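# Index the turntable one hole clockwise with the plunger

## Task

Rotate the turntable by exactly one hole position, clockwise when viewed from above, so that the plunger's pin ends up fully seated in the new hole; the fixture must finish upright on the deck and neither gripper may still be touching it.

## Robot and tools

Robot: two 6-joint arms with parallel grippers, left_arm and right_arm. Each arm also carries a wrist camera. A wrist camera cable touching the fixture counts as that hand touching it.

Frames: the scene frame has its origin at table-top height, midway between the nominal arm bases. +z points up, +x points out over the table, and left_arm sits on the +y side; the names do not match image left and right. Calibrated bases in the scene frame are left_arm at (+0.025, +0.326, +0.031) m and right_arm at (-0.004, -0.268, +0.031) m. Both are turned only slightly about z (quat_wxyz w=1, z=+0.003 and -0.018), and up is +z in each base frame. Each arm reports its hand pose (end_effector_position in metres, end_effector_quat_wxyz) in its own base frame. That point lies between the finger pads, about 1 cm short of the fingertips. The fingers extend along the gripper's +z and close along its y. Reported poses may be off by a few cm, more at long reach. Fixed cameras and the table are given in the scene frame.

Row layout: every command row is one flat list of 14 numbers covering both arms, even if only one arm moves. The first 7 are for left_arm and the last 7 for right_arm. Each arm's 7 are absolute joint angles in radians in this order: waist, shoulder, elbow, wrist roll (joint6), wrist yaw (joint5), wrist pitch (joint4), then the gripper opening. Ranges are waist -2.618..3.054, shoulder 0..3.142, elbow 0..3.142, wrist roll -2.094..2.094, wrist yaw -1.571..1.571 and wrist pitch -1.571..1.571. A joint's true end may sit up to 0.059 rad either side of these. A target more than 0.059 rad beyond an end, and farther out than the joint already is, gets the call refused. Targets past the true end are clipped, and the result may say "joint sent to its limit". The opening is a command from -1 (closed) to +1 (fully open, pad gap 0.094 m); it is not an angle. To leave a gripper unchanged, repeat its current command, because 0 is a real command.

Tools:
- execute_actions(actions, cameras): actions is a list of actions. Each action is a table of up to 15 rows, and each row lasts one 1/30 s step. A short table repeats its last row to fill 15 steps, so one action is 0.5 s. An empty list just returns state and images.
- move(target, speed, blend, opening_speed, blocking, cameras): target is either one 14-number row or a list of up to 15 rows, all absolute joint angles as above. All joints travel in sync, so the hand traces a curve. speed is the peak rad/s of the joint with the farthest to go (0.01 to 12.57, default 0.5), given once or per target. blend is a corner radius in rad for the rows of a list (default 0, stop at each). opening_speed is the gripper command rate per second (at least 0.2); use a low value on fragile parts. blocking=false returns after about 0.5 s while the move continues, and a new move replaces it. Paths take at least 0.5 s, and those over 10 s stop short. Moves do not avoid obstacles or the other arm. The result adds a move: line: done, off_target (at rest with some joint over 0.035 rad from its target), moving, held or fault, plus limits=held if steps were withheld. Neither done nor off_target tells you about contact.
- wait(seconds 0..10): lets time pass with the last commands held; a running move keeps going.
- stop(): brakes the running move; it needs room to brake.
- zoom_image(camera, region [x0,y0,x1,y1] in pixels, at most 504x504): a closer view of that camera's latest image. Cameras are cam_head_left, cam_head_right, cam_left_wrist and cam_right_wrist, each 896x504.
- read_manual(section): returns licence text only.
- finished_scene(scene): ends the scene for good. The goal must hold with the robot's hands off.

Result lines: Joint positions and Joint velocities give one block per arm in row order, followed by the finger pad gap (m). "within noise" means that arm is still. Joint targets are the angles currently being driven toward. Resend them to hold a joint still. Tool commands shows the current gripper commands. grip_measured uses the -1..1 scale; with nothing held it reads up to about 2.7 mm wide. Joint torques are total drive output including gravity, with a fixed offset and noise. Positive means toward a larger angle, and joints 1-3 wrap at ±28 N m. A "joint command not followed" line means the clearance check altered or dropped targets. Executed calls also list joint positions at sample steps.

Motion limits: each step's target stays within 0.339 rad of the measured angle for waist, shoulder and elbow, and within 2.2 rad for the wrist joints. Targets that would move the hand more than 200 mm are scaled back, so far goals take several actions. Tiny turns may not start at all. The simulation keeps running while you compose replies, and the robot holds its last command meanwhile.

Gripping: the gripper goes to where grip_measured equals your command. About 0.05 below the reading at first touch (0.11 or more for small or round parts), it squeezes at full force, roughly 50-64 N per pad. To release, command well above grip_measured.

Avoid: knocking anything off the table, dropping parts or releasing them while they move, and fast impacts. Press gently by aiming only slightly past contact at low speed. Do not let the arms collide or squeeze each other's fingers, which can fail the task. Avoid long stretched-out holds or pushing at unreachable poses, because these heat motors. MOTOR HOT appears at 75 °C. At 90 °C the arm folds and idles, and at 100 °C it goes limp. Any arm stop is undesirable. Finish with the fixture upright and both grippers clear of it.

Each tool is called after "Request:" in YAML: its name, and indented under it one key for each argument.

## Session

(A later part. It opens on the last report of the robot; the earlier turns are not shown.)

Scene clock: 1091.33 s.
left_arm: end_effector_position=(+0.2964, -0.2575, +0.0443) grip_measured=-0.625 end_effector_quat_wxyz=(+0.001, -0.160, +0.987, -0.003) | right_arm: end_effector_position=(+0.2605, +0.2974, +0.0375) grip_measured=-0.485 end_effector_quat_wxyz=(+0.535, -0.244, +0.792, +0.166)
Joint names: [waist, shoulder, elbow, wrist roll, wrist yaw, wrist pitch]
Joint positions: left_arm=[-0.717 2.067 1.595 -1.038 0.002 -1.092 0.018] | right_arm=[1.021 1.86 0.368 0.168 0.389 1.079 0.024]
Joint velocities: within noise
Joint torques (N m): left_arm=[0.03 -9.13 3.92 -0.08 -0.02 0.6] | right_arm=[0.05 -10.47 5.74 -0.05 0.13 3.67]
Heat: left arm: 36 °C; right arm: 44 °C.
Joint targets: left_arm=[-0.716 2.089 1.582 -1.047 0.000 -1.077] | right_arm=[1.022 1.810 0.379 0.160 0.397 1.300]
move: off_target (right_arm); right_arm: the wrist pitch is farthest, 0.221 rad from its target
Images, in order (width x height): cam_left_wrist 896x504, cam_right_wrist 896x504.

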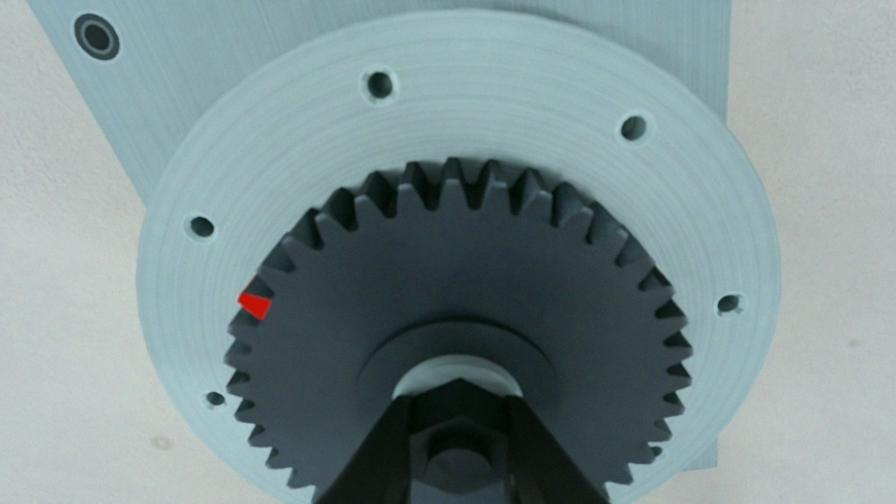

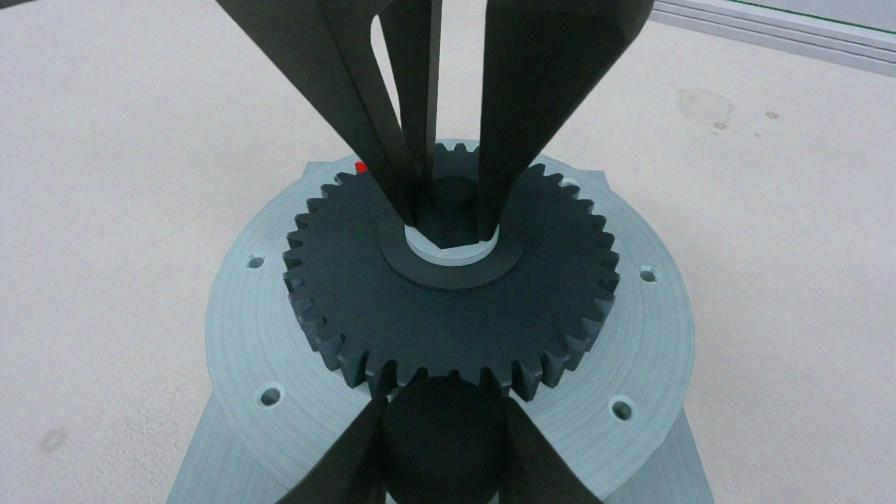

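Request:
move:
  target: [-0.716, 2.0885, 1.5825, -1.047, 0, -1.0765, -0.85, 1.022, 1.800, 0.379, 0.160, 0.397, 1.400, -0.65]
  speed: 0.15
  cameras: ["cam_left_wrist", "cam_right_wrist"]

Request:
zoom_image:
  camera: "cam_right_wrist"
  region: [250, 304, 650, 504]

Scene clock: 1165.57 s.
left_arm: end_effector_position=(+0.2964, -0.2574, +0.0443) grip_measured=-0.625 end_effector_quat_wxyz=(+0.001, -0.160, +0.987, -0.003) | right_arm: end_effector_position=(+0.2601, +0.2972, +0.0401) grip_measured=-0.485 end_effector_quat_wxyz=(+0.540, -0.241, +0.788, +0.171)
Joint names: [waist, shoulder, elbow, wrist roll, wrist yaw, wrist pitch]
Joint positions: left_arm=[-0.717 2.067 1.595 -1.038 0.002 -1.092 0.018] | right_arm=[1.021 1.86 0.36 0.167 0.388 1.102 0.024]
Joint velocities: within noise
Joint torques (N m): left_arm=[0.03 -9.18 3.89 -0.1 -0.03 0.59] | right_arm=[0.12 -11.23 6.48 -0.05 0.17 4.39]
Heat: left arm: 36 °C; right arm: 63 °C.
Joint targets: left_arm=[-0.716 2.089 1.582 -1.047 0.000 -1.076] | right_arm=[1.022 1.800 0.379 0.160 0.397 1.400]
move: off_target (right_arm); right_arm: the wrist pitch is farthest, 0.298 rad from its target
Images, in order (width x height): cam_left_wrist 896x504, cam_right_wrist 896x504.

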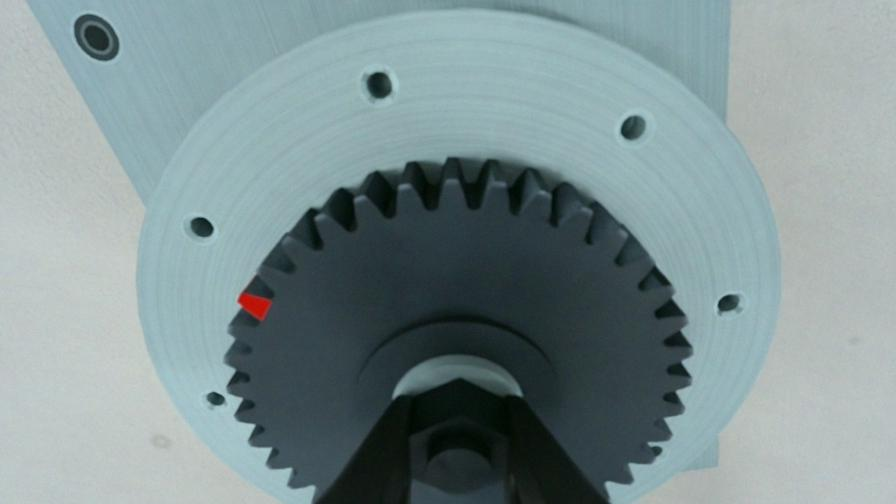

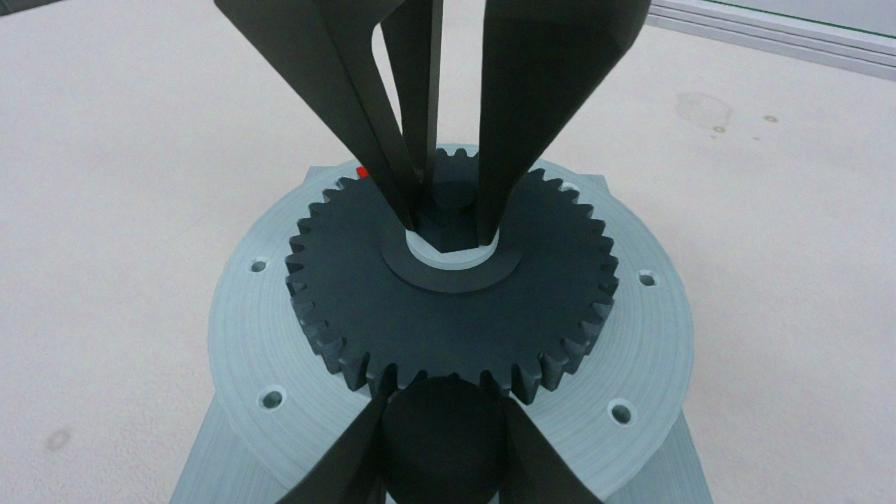

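Scaled by 1.260 from the camera's 896x504 image, which has a finer 1280x720 frame.

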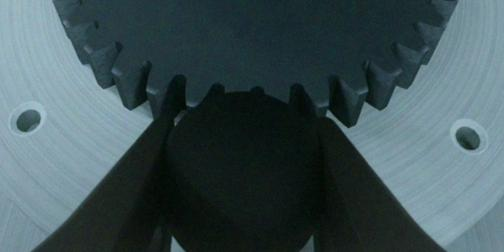

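Request:
move:
  target: [-0.716, 2.0885, 1.5825, -1.047, 0, -1.0765, -0.85, 1.022, 1.900, 0.370, 0.160, 0.397, 1.150, -0.65]
  speed: 0.3
  cameras: []

Scene clock: 1172.10 s.
left_arm: end_effector_position=(+0.2963, -0.2574, +0.0443) grip_measured=-0.625 end_effector_quat_wxyz=(+0.001, -0.160, +0.987, -0.003) | right_arm: end_effector_position=(+0.2592, +0.2958, +0.0315) grip_measured=-0.485 end_effector_quat_wxyz=(+0.534, -0.245, +0.792, +0.165)
Joint names: [waist, shoulder, elbow, wrist roll, wrist yaw, wrist pitch]
Joint positions: left_arm=[-0.717 2.067 1.595 -1.038 0.002 -1.093 0.018] | right_arm=[1.021 1.888 0.36 0.167 0.388 1.11 0.024]
Joint velocities: within noise
Joint torques (N m): left_arm=[0.01 -9.17 3.92 -0.09 -0.02 0.6] | right_arm=[0.05 -5.59 5.42 -0.04 0.16 2.03]
Heat: left arm: 36 °C; right arm: 66 °C.
Joint targets: left_arm=[-0.716 2.089 1.582 -1.047 0.000 -1.077] | right_arm=[1.022 1.900 0.370 0.160 0.397 1.150]
move: off_target (right_arm); right_arm: the wrist pitch is farthest, 0.040 rad from its target
No camera images: "cameras" was empty.

Request:
move:
  target: [-0.716, 2.0885, 1.5825, -1.047, 0, -1.0765, -0.85, 1.022, 1.790, 0.370, 0.160, 0.397, 1.550, -0.65]
  speed: 0.4
  cameras: ["cam_left_wrist", "cam_right_wrist"]

Request:
zoom_image:
  camera: "cam_right_wrist"
  region: [250, 304, 650, 504]

Request:
move:
  target: [-0.716, 2.0885, 1.5825, -1.047, 0, -1.0765, -0.85, 1.022, 1.770, 0.370, 0.160, 0.397, 1.700, -0.65]
  speed: 0.4
  cameras: ["cam_left_wrist", "cam_right_wrist"]

Request:
zoom_image:
  camera: "cam_right_wrist"
  region: [250, 304, 650, 504]

Request:
move:
  target: [-0.716, 2.0885, 1.5825, -1.047, 0, -1.0765, -0.85, 1.022, 1.900, 0.370, 0.160, 0.397, 1.150, -0.65]
  speed: 0.4
  cameras: ["cam_left_wrist", "cam_right_wrist"]

Scene clock: 1225.67 s.
left_arm: end_effector_position=(+0.2959, -0.2577, +0.0443) grip_measured=-0.625 end_effector_quat_wxyz=(+0.000, -0.160, +0.987, -0.004) | right_arm: end_effector_position=(+0.2595, +0.2970, +0.0421) grip_measured=-0.485 end_effector_quat_wxyz=(+0.550, -0.238, +0.780, +0.180)
Joint names: [waist, shoulder, elbow, wrist roll, wrist yaw, wrist pitch]
Joint positions: left_arm=[-0.717 2.067 1.595 -1.038 0.005 -1.093 0.018] | right_arm=[1.021 1.888 0.344 0.163 0.385 1.18 0.024]
Joint velocities: within noise
Joint torques (N m): left_arm=[0.02 -9.17 3.92 -0.09 -0.04 0.61] | right_arm=[0.08 -14.35 6.97 0.01 0.18 5.06]
Heat: left arm: 36 °C; right arm: 57 °C.
Joint targets: left_arm=[-0.716 2.089 1.582 -1.047 0.000 -1.076] | right_arm=[1.022 1.790 0.370 0.160 0.397 1.550]
move: off_target (right_arm); right_arm: the wrist pitch is farthest, 0.370 rad from its target
Images, in order (width x height): cam_left_wrist 896x504, cam_right_wrist 896x504.

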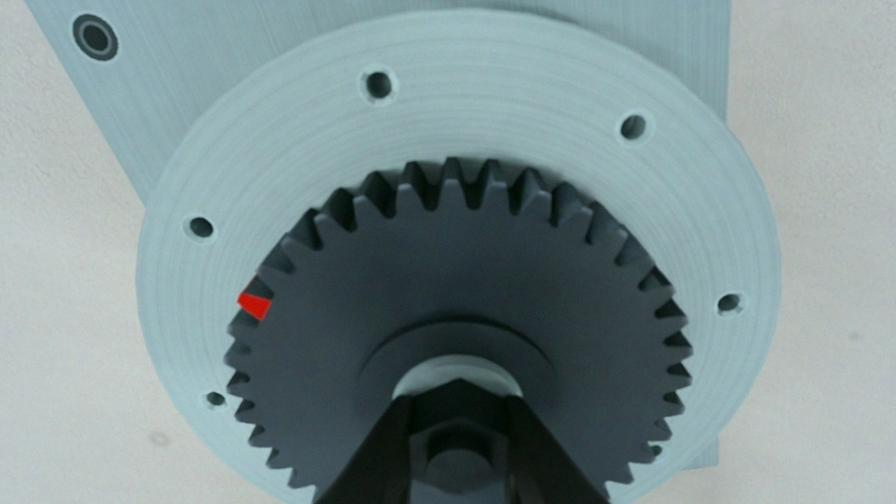

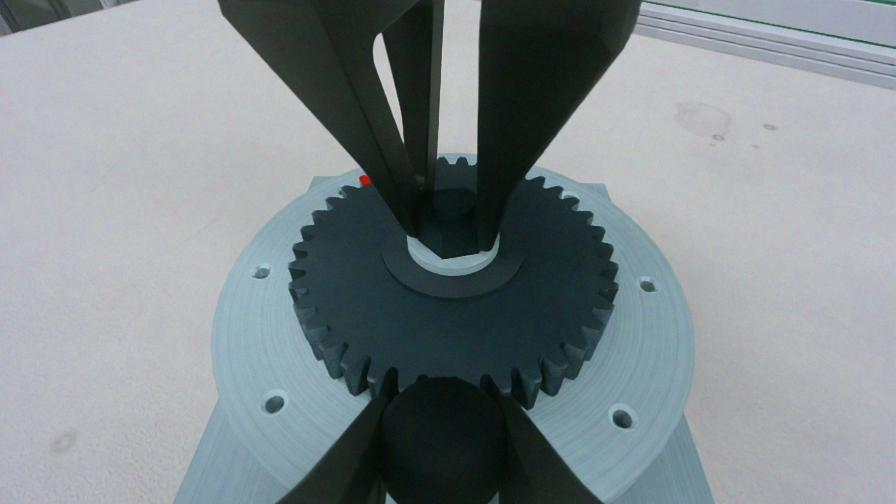

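Scaled by 1.260 from the camera's 896x504 image, which has a finer 1280x720 frame.

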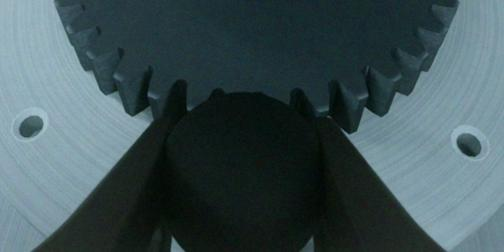

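the call asks right_arm's wrist pitch for 1.700 radians, more than 0.059 radians past the upper end of its range (1.571 radians), so nothing of the call was run. Give that joint an angle inside the range.

Scaled by 1.260 from the camera's 896x504 image, which has a finer 1280x720 frame.

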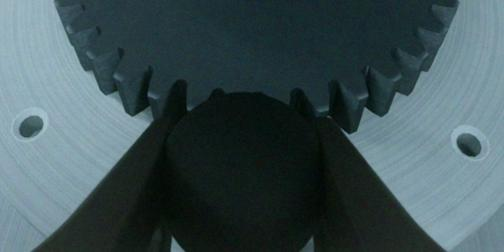

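not run: a call was refused earlier in this reply.

Request:
move:
  target: [-0.716, 2.0885, 1.5825, -1.047, 0, -1.0765, -0.85, 1.022, 1.900, 0.370, 0.160, 0.397, 1.150, -0.65]
  speed: 0.4
  cameras: ["cam_left_wrist", "cam_right_wrist"]

Scene clock: 1234.33 s.
left_arm: end_effector_position=(+0.2959, -0.2577, +0.0443) grip_measured=-0.625 end_effector_quat_wxyz=(+0.000, -0.160, +0.987, -0.004) | right_arm: end_effector_position=(+0.2583, +0.2950, +0.0315) grip_measured=-0.485 end_effector_quat_wxyz=(+0.535, -0.247, +0.791, +0.166)
Joint names: [waist, shoulder, elbow, wrist roll, wrist yaw, wrist pitch]
Joint positions: left_arm=[-0.717 2.067 1.595 -1.038 0.005 -1.093 0.018] | right_arm=[1.021 1.892 0.352 0.162 0.386 1.126 0.024]
Joint velocities: within noise
Joint torques (N m): left_arm=[0.02 -9.17 3.89 -0.1 -0.04 0.6] | right_arm=[0.05 -5.82 6.13 -0.01 0.18 1.89]
Heat: left arm: 37 °C; right arm: 72 °C.
Joint targets: left_arm=[-0.716 2.089 1.582 -1.047 0.000 -1.076] | right_arm=[1.022 1.900 0.370 0.160 0.397 1.150]
move: done
Images, in order (width x height): cam_left_wrist 896x504, cam_right_wrist 896x504.

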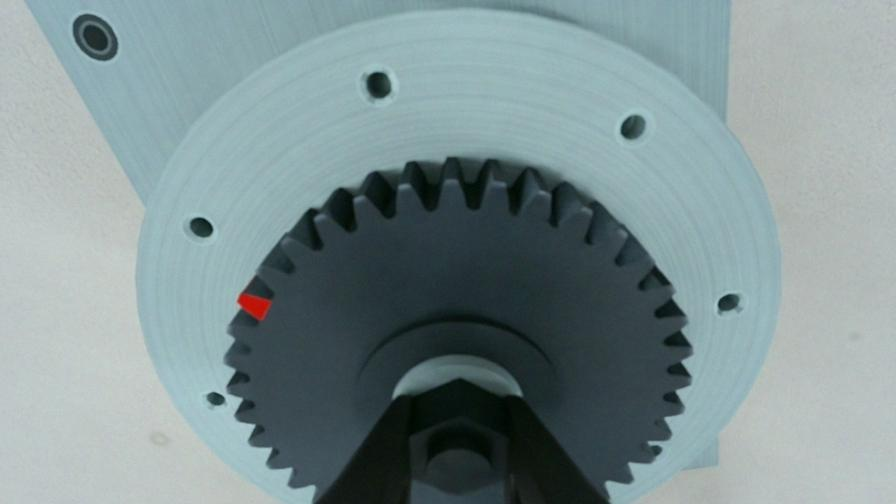

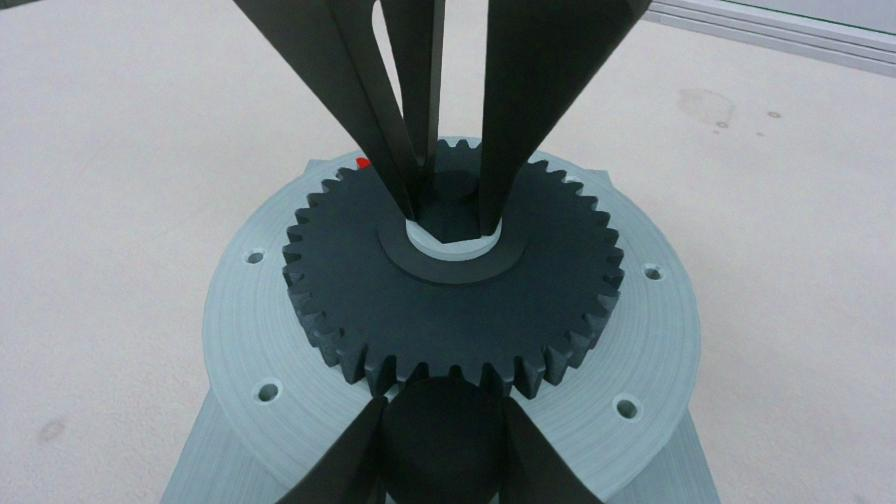

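Request:
wait:
  seconds: 10
  cameras: []

Scene clock: 1469.47 s.
left_arm: end_effector_position=(+0.2959, -0.2577, +0.0443) grip_measured=-0.625 end_effector_quat_wxyz=(+0.000, -0.160, +0.987, -0.004) | right_arm: end_effector_position=(+0.2583, +0.2950, +0.0315) grip_measured=-0.485 end_effector_quat_wxyz=(+0.535, -0.247, +0.791, +0.166)
Joint names: [waist, shoulder, elbow, wrist roll, wrist yaw, wrist pitch]
Joint positions: left_arm=[-0.717 2.067 1.595 -1.038 0.005 -1.093 0.018] | right_arm=[1.021 1.892 0.352 0.162 0.386 1.126 0.024]
Joint velocities: within noise
Joint torques (N m): left_arm=[-0.02 -9.14 3.89 -0.1 -0.06 0.6] | right_arm=[0.02 -5.79 6.12 0 0.18 1.89]
Heat: left arm: 37 °C; right arm: 48 °C.
Joint targets: left_arm=[-0.716 2.089 1.582 -1.047 0.000 -1.076] | right_arm=[1.022 1.900 0.370 0.160 0.397 1.150]
Tool commands: left_gripper/opening=-0.85 right_gripper/opening=-0.65
wait: 10.00 s; at rest from the start
No camera images: "cameras" was empty.

Request:
move:
  target: [-0.716, 2.0885, 1.5825, -1.047, 0, -1.0765, -0.85, 1.022, 1.760, 0.370, 0.160, 0.397, 1.620, -0.65]
  speed: 0.6
  cameras: ["cam_right_wrist"]

Request:
move:
  target: [-0.716, 2.0885, 1.5825, -0.85, 0, -1.0765, -0.85, 1.022, 1.760, 0.370, 0.160, 0.397, 1.620, -0.65]
  speed: 0.4
  cameras: ["cam_left_wrist", "cam_right_wrist"]

Request:
move:
  target: [-0.716, 2.0885, 1.5825, -0.85, 0, -1.0765, -0.85, 1.022, 1.900, 0.370, 0.160, 0.397, 1.150, -0.65]
  speed: 0.6
  cameras: ["cam_left_wrist", "cam_right_wrist"]

Scene clock: 1480.93 s.
left_arm: end_effector_position=(+0.2959, -0.2577, +0.0443) grip_measured=-0.625 end_effector_quat_wxyz=(+0.000, -0.160, +0.987, -0.004) | right_arm: end_effector_position=(+0.2594, +0.2970, +0.0422) grip_measured=-0.485 end_effector_quat_wxyz=(+0.549, -0.238, +0.781, +0.179)
Joint names: [waist, shoulder, elbow, wrist roll, wrist yaw, wrist pitch]
Joint positions: left_arm=[-0.717 2.067 1.595 -1.038 0.005 -1.093 0.018] | right_arm=[1.021 1.885 0.344 0.162 0.385 1.175 0.024]
Joint velocities: within noise
Joint torques (N m): left_arm=[0.03 -9.17 3.88 -0.09 -0.04 0.61] | right_arm=[0.09 -16.55 6.94 0.01 0.18 5.15]
Heat: left arm: 37 °C; right arm: 49 °C.
Joint targets: left_arm=[-0.716 2.089 1.582 -1.047 0.000 -1.076] | right_arm=[1.022 1.760 0.370 0.160 0.397 1.555]
joint sent to its limit (right arm) — the wrist pitch, upper limit.
move: off_target (right_arm); right_arm: the wrist pitch is farthest, 0.445 rad from its target
Images, in order (width x height): cam_right_wrist 896x504.

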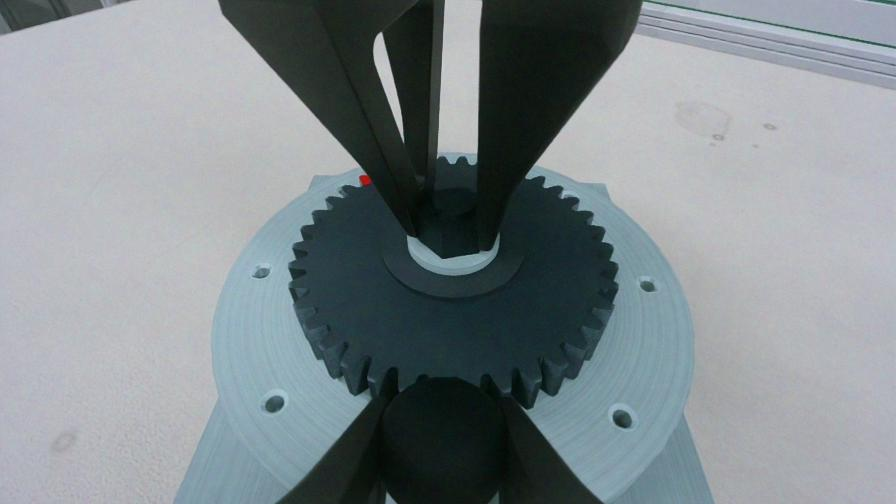

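Scene clock: 1482.17 s.
left_arm: end_effector_position=(+0.2956, -0.2579, +0.0443) grip_measured=-0.625 end_effector_quat_wxyz=(-0.001, -0.074, +0.997, -0.004) | right_arm: end_effector_position=(+0.2591, +0.2968, +0.0423) grip_measured=-0.485 end_effector_quat_wxyz=(+0.549, -0.238, +0.780, +0.180)
Joint names: [waist, shoulder, elbow, wrist roll, wrist yaw, wrist pitch]
Joint positions: left_arm=[-0.717 2.067 1.595 -0.865 0.007 -1.093 0.018] | right_arm=[1.021 1.884 0.342 0.162 0.384 1.176 0.024]
Joint velocities: within noise
Joint torques (N m): left_arm=[0.02 -9.16 3.89 0.16 -0.07 0.61] | right_arm=[0.09 -16.47 7.04 0.01 0.19 5.14]
Heat: left arm: 37 °C; right arm: 51 °C.
Joint targets: left_arm=[-0.716 2.089 1.582 -0.850 0.000 -1.077] | right_arm=[1.022 1.760 0.370 0.160 0.397 1.555]
joint sent to its limit (right arm) — the wrist pitch, upper limit.
move: off_target (right_arm); right_arm: the wrist pitch is farthest, 0.444 rad from its target
Images, in order (width x height): cam_left_wrist 896x504, cam_right_wrist 896x504.

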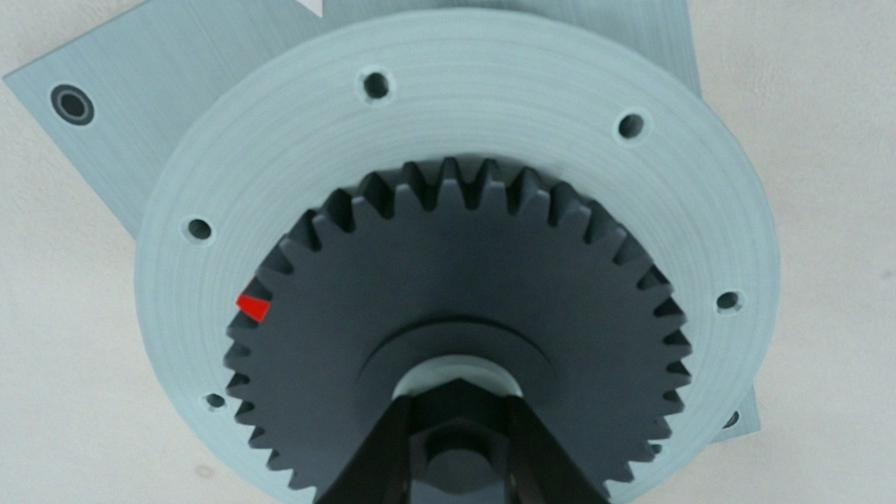

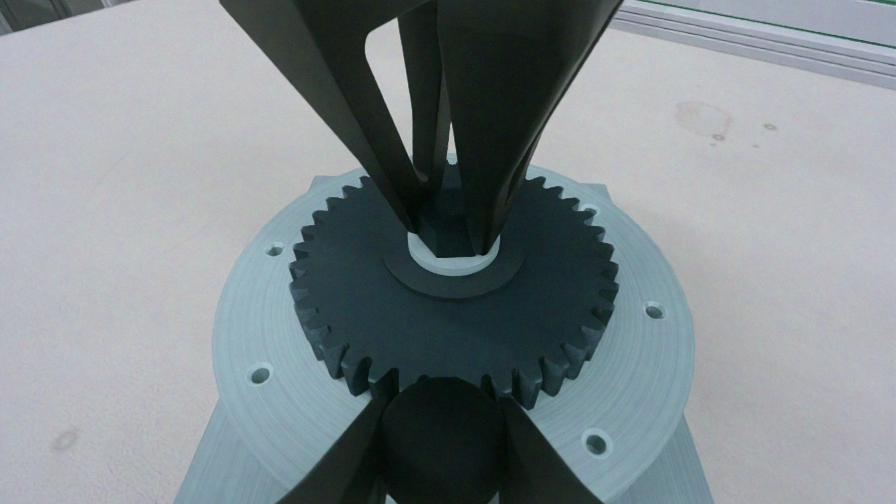

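Scene clock: 1483.17 s.
left_arm: end_effector_position=(+0.2956, -0.2579, +0.0443) grip_measured=-0.625 end_effector_quat_wxyz=(-0.001, -0.074, +0.997, -0.004) | right_arm: end_effector_position=(+0.2582, +0.2946, +0.0352) grip_measured=-0.485 end_effector_quat_wxyz=(+0.539, -0.244, +0.788, +0.170)
Joint names: [waist, shoulder, elbow, wrist roll, wrist yaw, wrist pitch]
Joint positions: left_arm=[-0.717 2.067 1.595 -0.864 0.007 -1.093 0.018] | right_arm=[1.021 1.884 0.345 0.162 0.386 1.139 0.024]
Joint velocities: within noise
Joint torques (N m): left_arm=[0.05 -9.14 3.9 0.18 -0.07 0.6] | right_arm=[0.03 -5.19 6.84 0 0.19 1.79]
Heat: left arm: 37 °C; right arm: 52 °C.
Joint targets: left_arm=[-0.716 2.089 1.582 -0.850 0.000 -1.077] | right_arm=[1.022 1.900 0.370 0.160 0.397 1.150]
move: done
Images, in order (width x height): cam_left_wrist 896x504, cam_right_wrist 896x504.

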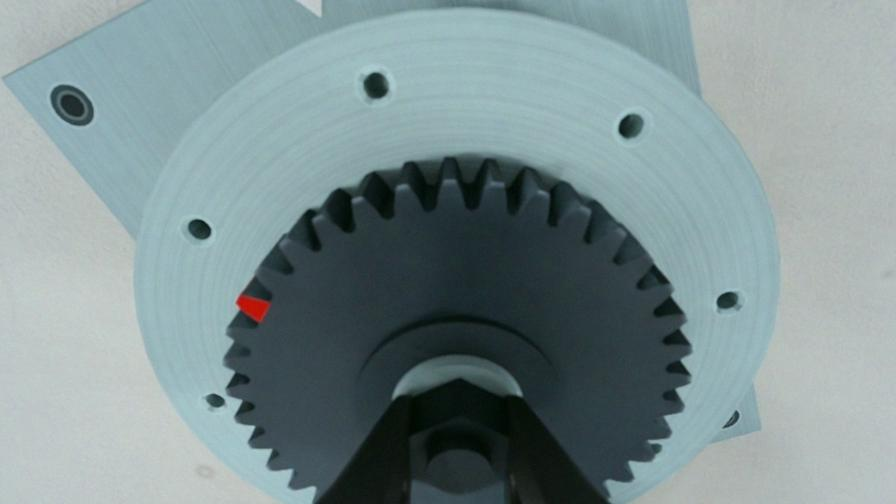

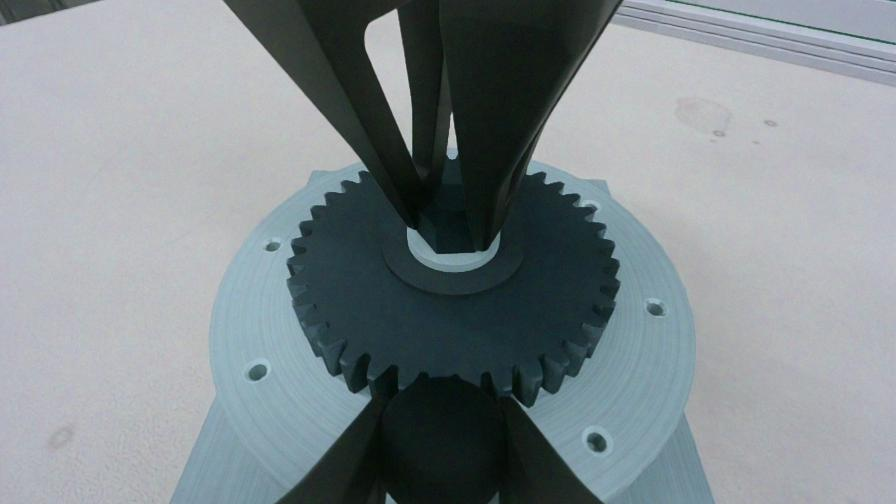

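Request:
move:
  target:
    - [-0.716, 2.0885, 1.5825, -0.85, 0, -1.0765, -0.85, 1.022, 1.900, 0.370, 0.160, 0.397, 1.150, 0.1]
    - [-0.716, 2.0885, 1.5825, -0.85, 0, -1.0765, -0.85, 1.17, 1.61, 0.172, 0.235, 0.555, 1.0, 0.1]
  speed: 0.4
  opening_speed: 0.6
  cameras: ["cam_left_wrist", "cam_right_wrist"]

Scene clock: 1494.87 s.
left_arm: end_effector_position=(+0.2956, -0.2579, +0.0443) grip_measured=-0.625 end_effector_quat_wxyz=(-0.001, -0.074, +0.997, -0.004) | right_arm: end_effector_position=(+0.2134, +0.2634, +0.0516) grip_measured=+0.098 end_effector_quat_wxyz=(+0.542, -0.239, +0.790, +0.156)
Joint names: [waist, shoulder, elbow, wrist roll, wrist yaw, wrist pitch]
Joint positions: left_arm=[-0.717 2.067 1.595 -0.864 0.007 -1.093 0.018] | right_arm=[1.162 1.629 0.18 0.223 0.542 1.012 0.052]
Joint velocities: within noise
Joint torques (N m): left_arm=[0.01 -9.16 3.89 0.18 -0.08 0.6] | right_arm=[0.72 -5.96 4.19 0.12 0.24 1.5]
Heat: left arm: 37 °C; right arm: 50 °C.
Joint targets: left_arm=[-0.716 2.089 1.582 -0.850 0.000 -1.077] | right_arm=[1.170 1.610 0.172 0.235 0.555 1.000]
move: done
Images, in order (width x height): cam_left_wrist 896x504, cam_right_wrist 896x504.

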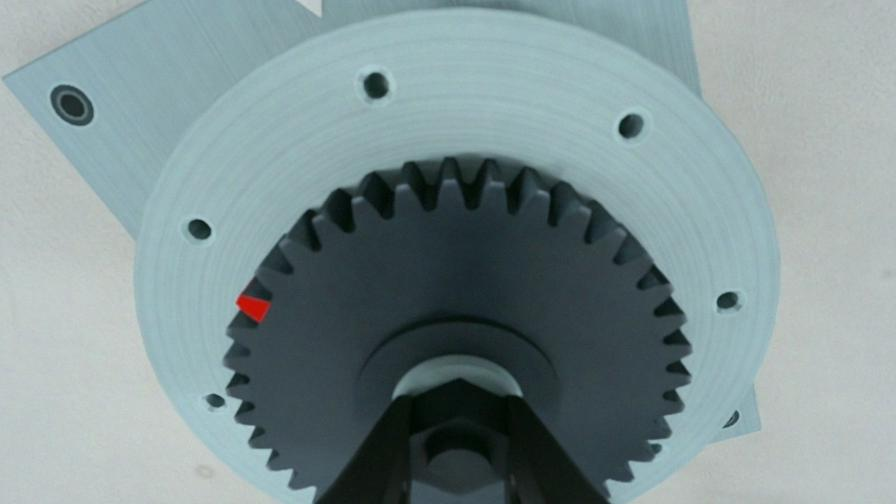

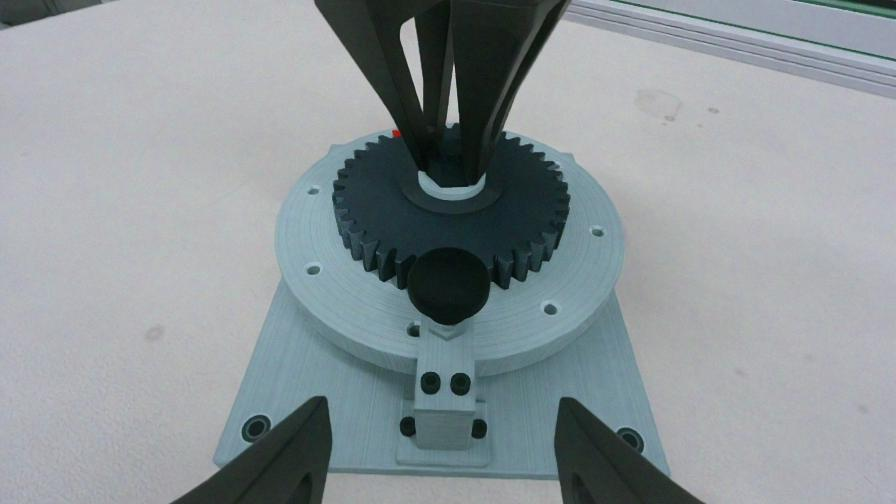

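Request:
move:
  target: [-0.716, 2.0885, 1.5825, -0.24, 0, -1.0765, -0.85, 1.17, 1.61, 0.172, 0.235, 0.555, 1.0, 0.1]
  speed: 0.4
  cameras: ["cam_left_wrist", "cam_right_wrist"]

Request:
zoom_image:
  camera: "cam_right_wrist"
  region: [350, 220, 550, 420]

Scene clock: 1506.07 s.
left_arm: end_effector_position=(+0.2954, -0.2581, +0.0443) grip_measured=-0.626 end_effector_quat_wxyz=(+0.000, +0.214, +0.977, -0.005) | right_arm: end_effector_position=(+0.2135, +0.2631, +0.0515) grip_measured=+0.098 end_effector_quat_wxyz=(+0.542, -0.239, +0.790, +0.156)
Joint names: [waist, shoulder, elbow, wrist roll, wrist yaw, wrist pitch]
Joint positions: left_arm=[-0.717 2.067 1.595 -0.285 0.009 -1.093 0.018] | right_arm=[1.162 1.629 0.18 0.224 0.544 1.011 0.052]
Joint velocities: within noise
Joint torques (N m): left_arm=[0.02 -9.16 3.88 0.51 -0.09 0.6] | right_arm=[0.7 -5.97 4.23 0.13 0.22 1.52]
Heat: left arm: 37 °C; right arm: 48 °C.
Joint targets: left_arm=[-0.716 2.089 1.582 -0.240 0.000 -1.077] | right_arm=[1.170 1.610 0.172 0.235 0.555 1.000]
move: off_target (left_arm); left_arm: the wrist roll is farthest, 0.045 rad from its target
Images, in order (width x height): cam_left_wrist 896x504, cam_right_wrist 896x504.

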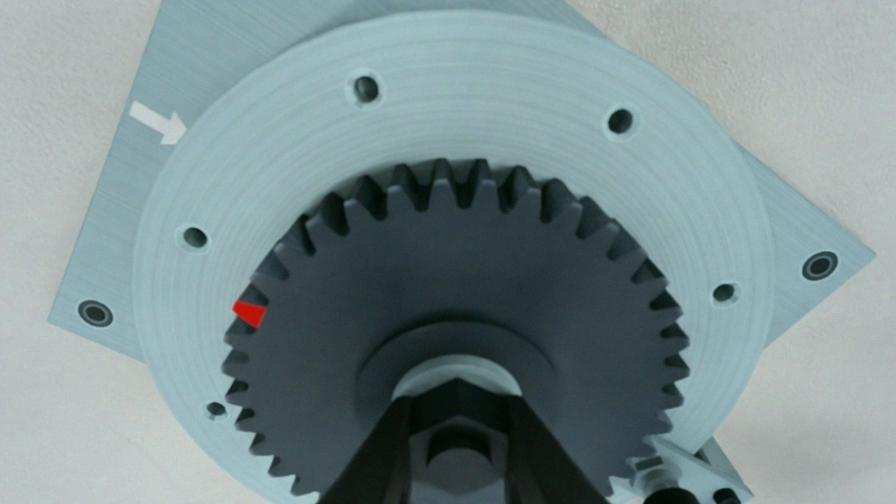

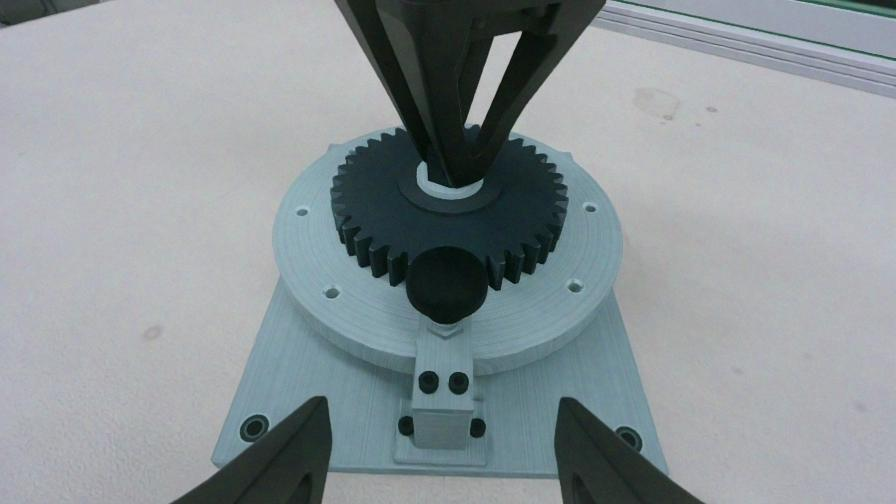

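Scaled by 2.520 from the camera's 896x504 image, which has a finer 1280x720 frame.

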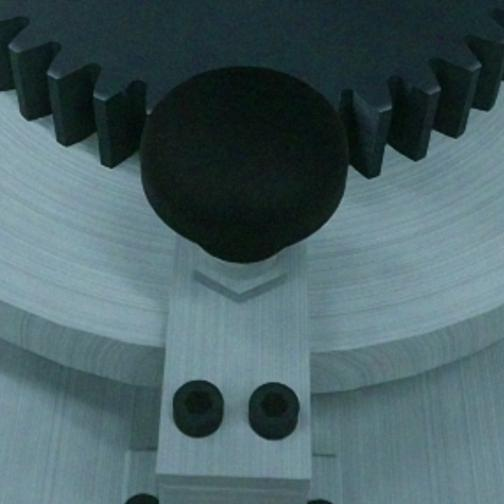

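Request:
move:
  target: [-0.716, 2.0885, 1.5825, -0.20, 0, -1.0765, -0.85, 1.17, 1.61, 0.172, 0.235, 0.555, 1.0, 0.1]
  speed: 0.2
  cameras: ["cam_left_wrist", "cam_right_wrist"]

Request:
zoom_image:
  camera: "cam_right_wrist"
  region: [350, 220, 550, 420]

Scene clock: 1519.13 s.
left_arm: end_effector_position=(+0.2953, -0.2582, +0.0443) grip_measured=-0.626 end_effector_quat_wxyz=(+0.000, +0.231, +0.973, -0.005) | right_arm: end_effector_position=(+0.2135, +0.2631, +0.0515) grip_measured=+0.098 end_effector_quat_wxyz=(+0.542, -0.239, +0.790, +0.156)
Joint names: [waist, shoulder, elbow, wrist roll, wrist yaw, wrist pitch]
Joint positions: left_arm=[-0.717 2.067 1.595 -0.25 0.009 -1.093 0.018] | right_arm=[1.162 1.629 0.18 0.224 0.544 1.011 0.052]
Joint velocities: within noise
Joint torques (N m): left_arm=[0.01 -9.21 3.85 0.57 -0.09 0.61] | right_arm=[0.77 -5.94 4.22 0.13 0.23 1.51]
Heat: left arm: 37 °C; right arm: 47 °C.
Joint targets: left_arm=[-0.716 2.089 1.582 -0.200 0.000 -1.077] | right_arm=[1.170 1.610 0.172 0.235 0.555 1.000]
move: off_target (left_arm); left_arm: the wrist roll is farthest, 0.050 rad from its target
Images, in order (width x height): cam_left_wrist 896x504, cam_right_wrist 896x504.

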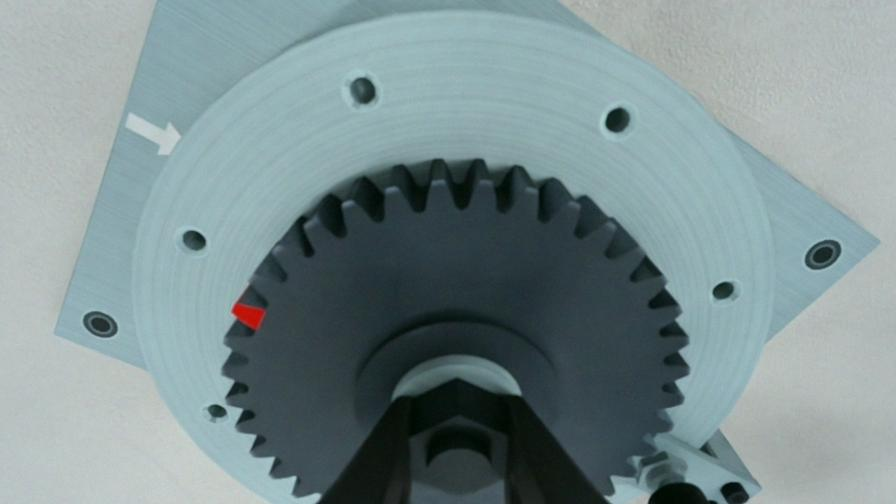

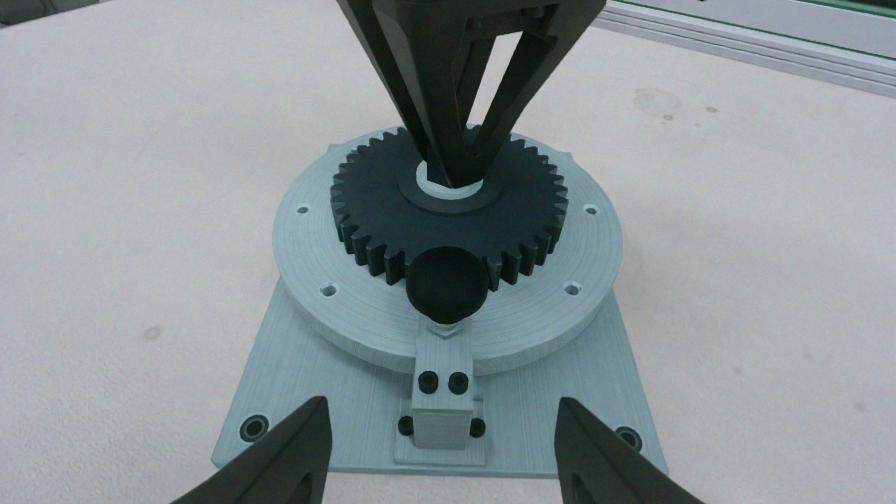

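Scaled by 2.520 from the camera's 896x504 image, which has a finer 1280x720 frame.

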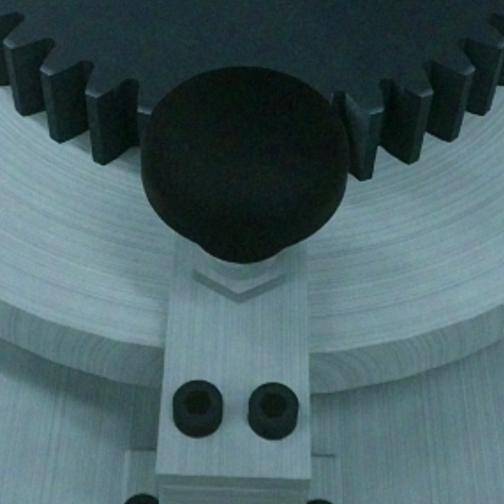

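Request:
move:
  target: [-0.716, 2.0885, 1.5825, -0.15, 0, -1.0765, -0.85, 1.17, 1.61, 0.172, 0.235, 0.555, 1.0, 0.1]
  speed: 0.2
  cameras: ["cam_right_wrist"]

Request:
zoom_image:
  camera: "cam_right_wrist"
  region: [250, 180, 650, 420]

Scene clock: 1537.27 s.
left_arm: end_effector_position=(+0.2953, -0.2582, +0.0443) grip_measured=-0.626 end_effector_quat_wxyz=(+0.000, +0.257, +0.966, -0.005) | right_arm: end_effector_position=(+0.2135, +0.2631, +0.0515) grip_measured=+0.098 end_effector_quat_wxyz=(+0.542, -0.239, +0.790, +0.156)
Joint names: [waist, shoulder, elbow, wrist roll, wrist yaw, wrist pitch]
Joint positions: left_arm=[-0.717 2.067 1.595 -0.198 0.01 -1.093 0.018] | right_arm=[1.162 1.629 0.18 0.224 0.544 1.011 0.052]
Joint velocities: within noise
Joint torques (N m): left_arm=[0.03 -9.16 3.85 0.54 -0.08 0.61] | right_arm=[0.73 -5.96 4.21 0.13 0.21 1.52]
Heat: left arm: 37 °C; right arm: 46 °C.
Joint targets: left_arm=[-0.716 2.089 1.582 -0.150 0.000 -1.077] | right_arm=[1.170 1.610 0.172 0.235 0.555 1.000]
move: off_target (left_arm); left_arm: the wrist roll is farthest, 0.048 rad from its target
Images, in order (width x height): cam_right_wrist 896x504.

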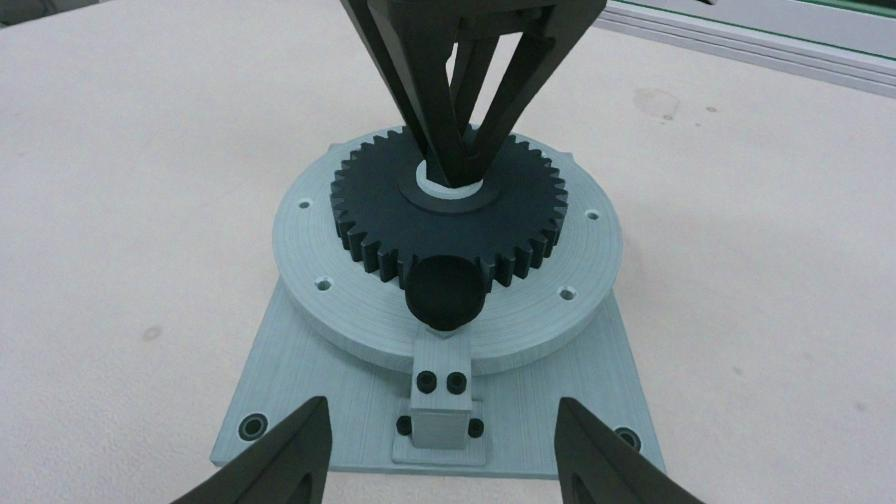

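Scaled by 1.260 from the camera's 896x504 image, which has a finer 1280x720 frame.

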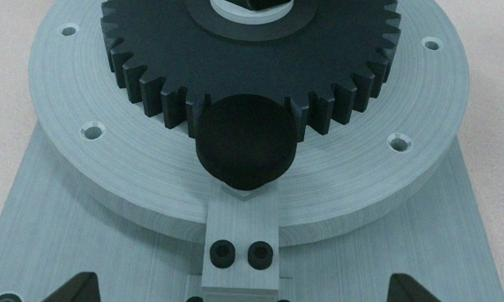

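Request:
move:
  target:
    - [-0.716, 2.0885, 1.5825, -0.20, 0, -1.0765, -0.85, 1.17, 1.61, 0.172, 0.235, 0.555, 1.0, 0.1]
    - [-0.716, 2.0885, 1.5825, -0.20, 0, -1.0765, -0.1, 1.17, 1.61, 0.172, 0.235, 0.555, 1.0, 0.1]
  speed: 0.2
  opening_speed: 0.6
  cameras: ["cam_left_wrist", "cam_right_wrist"]

Request:
zoom_image:
  camera: "cam_right_wrist"
  region: [350, 220, 550, 420]

Scene clock: 1555.37 s.
left_arm: end_effector_position=(+0.2955, -0.2581, +0.0443) grip_measured=-0.102 end_effector_quat_wxyz=(+0.001, +0.251, +0.968, -0.005) | right_arm: end_effector_position=(+0.2135, +0.2630, +0.0515) grip_measured=+0.098 end_effector_quat_wxyz=(+0.542, -0.239, +0.790, +0.156)
Joint names: [waist, shoulder, elbow, wrist roll, wrist yaw, wrist pitch]
Joint positions: left_arm=[-0.717 2.067 1.595 -0.209 0.008 -1.093 0.042] | right_arm=[1.162 1.629 0.18 0.224 0.544 1.011 0.052]
Joint velocities: within noise
Joint torques (N m): left_arm=[0.01 -9.16 3.89 0.11 -0.07 0.61] | right_arm=[0.75 -5.98 4.23 0.13 0.22 1.52]
Heat: left arm: 37 °C; right arm: 45 °C.
Joint targets: left_arm=[-0.716 2.089 1.582 -0.200 0.000 -1.076] | right_arm=[1.170 1.610 0.172 0.235 0.555 1.000]
move: done
Images, in order (width x height): cam_left_wrist 896x504, cam_right_wrist 896x504.

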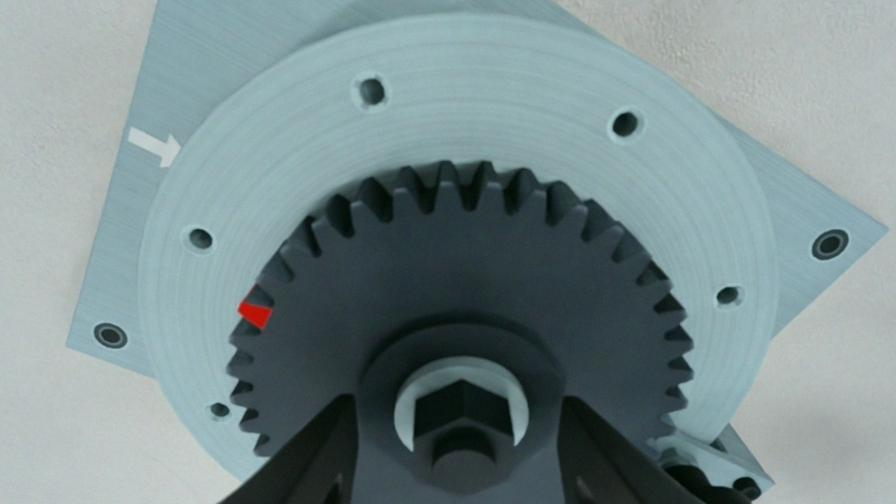

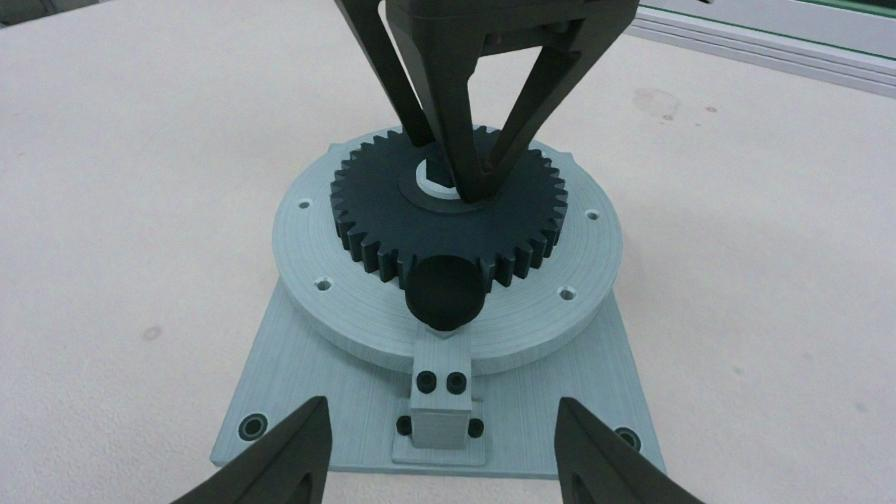

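Scaled by 2.520 from the camera's 896x504 image, which has a finer 1280x720 frame.

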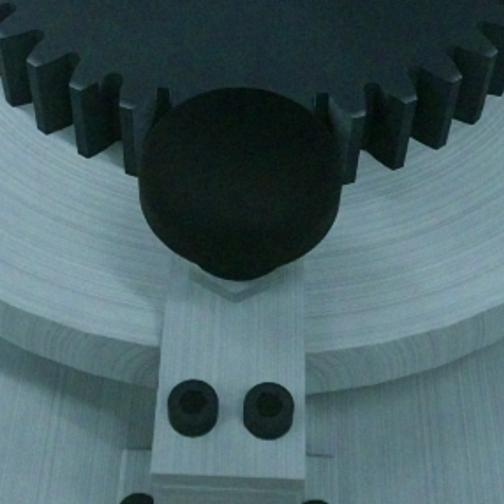

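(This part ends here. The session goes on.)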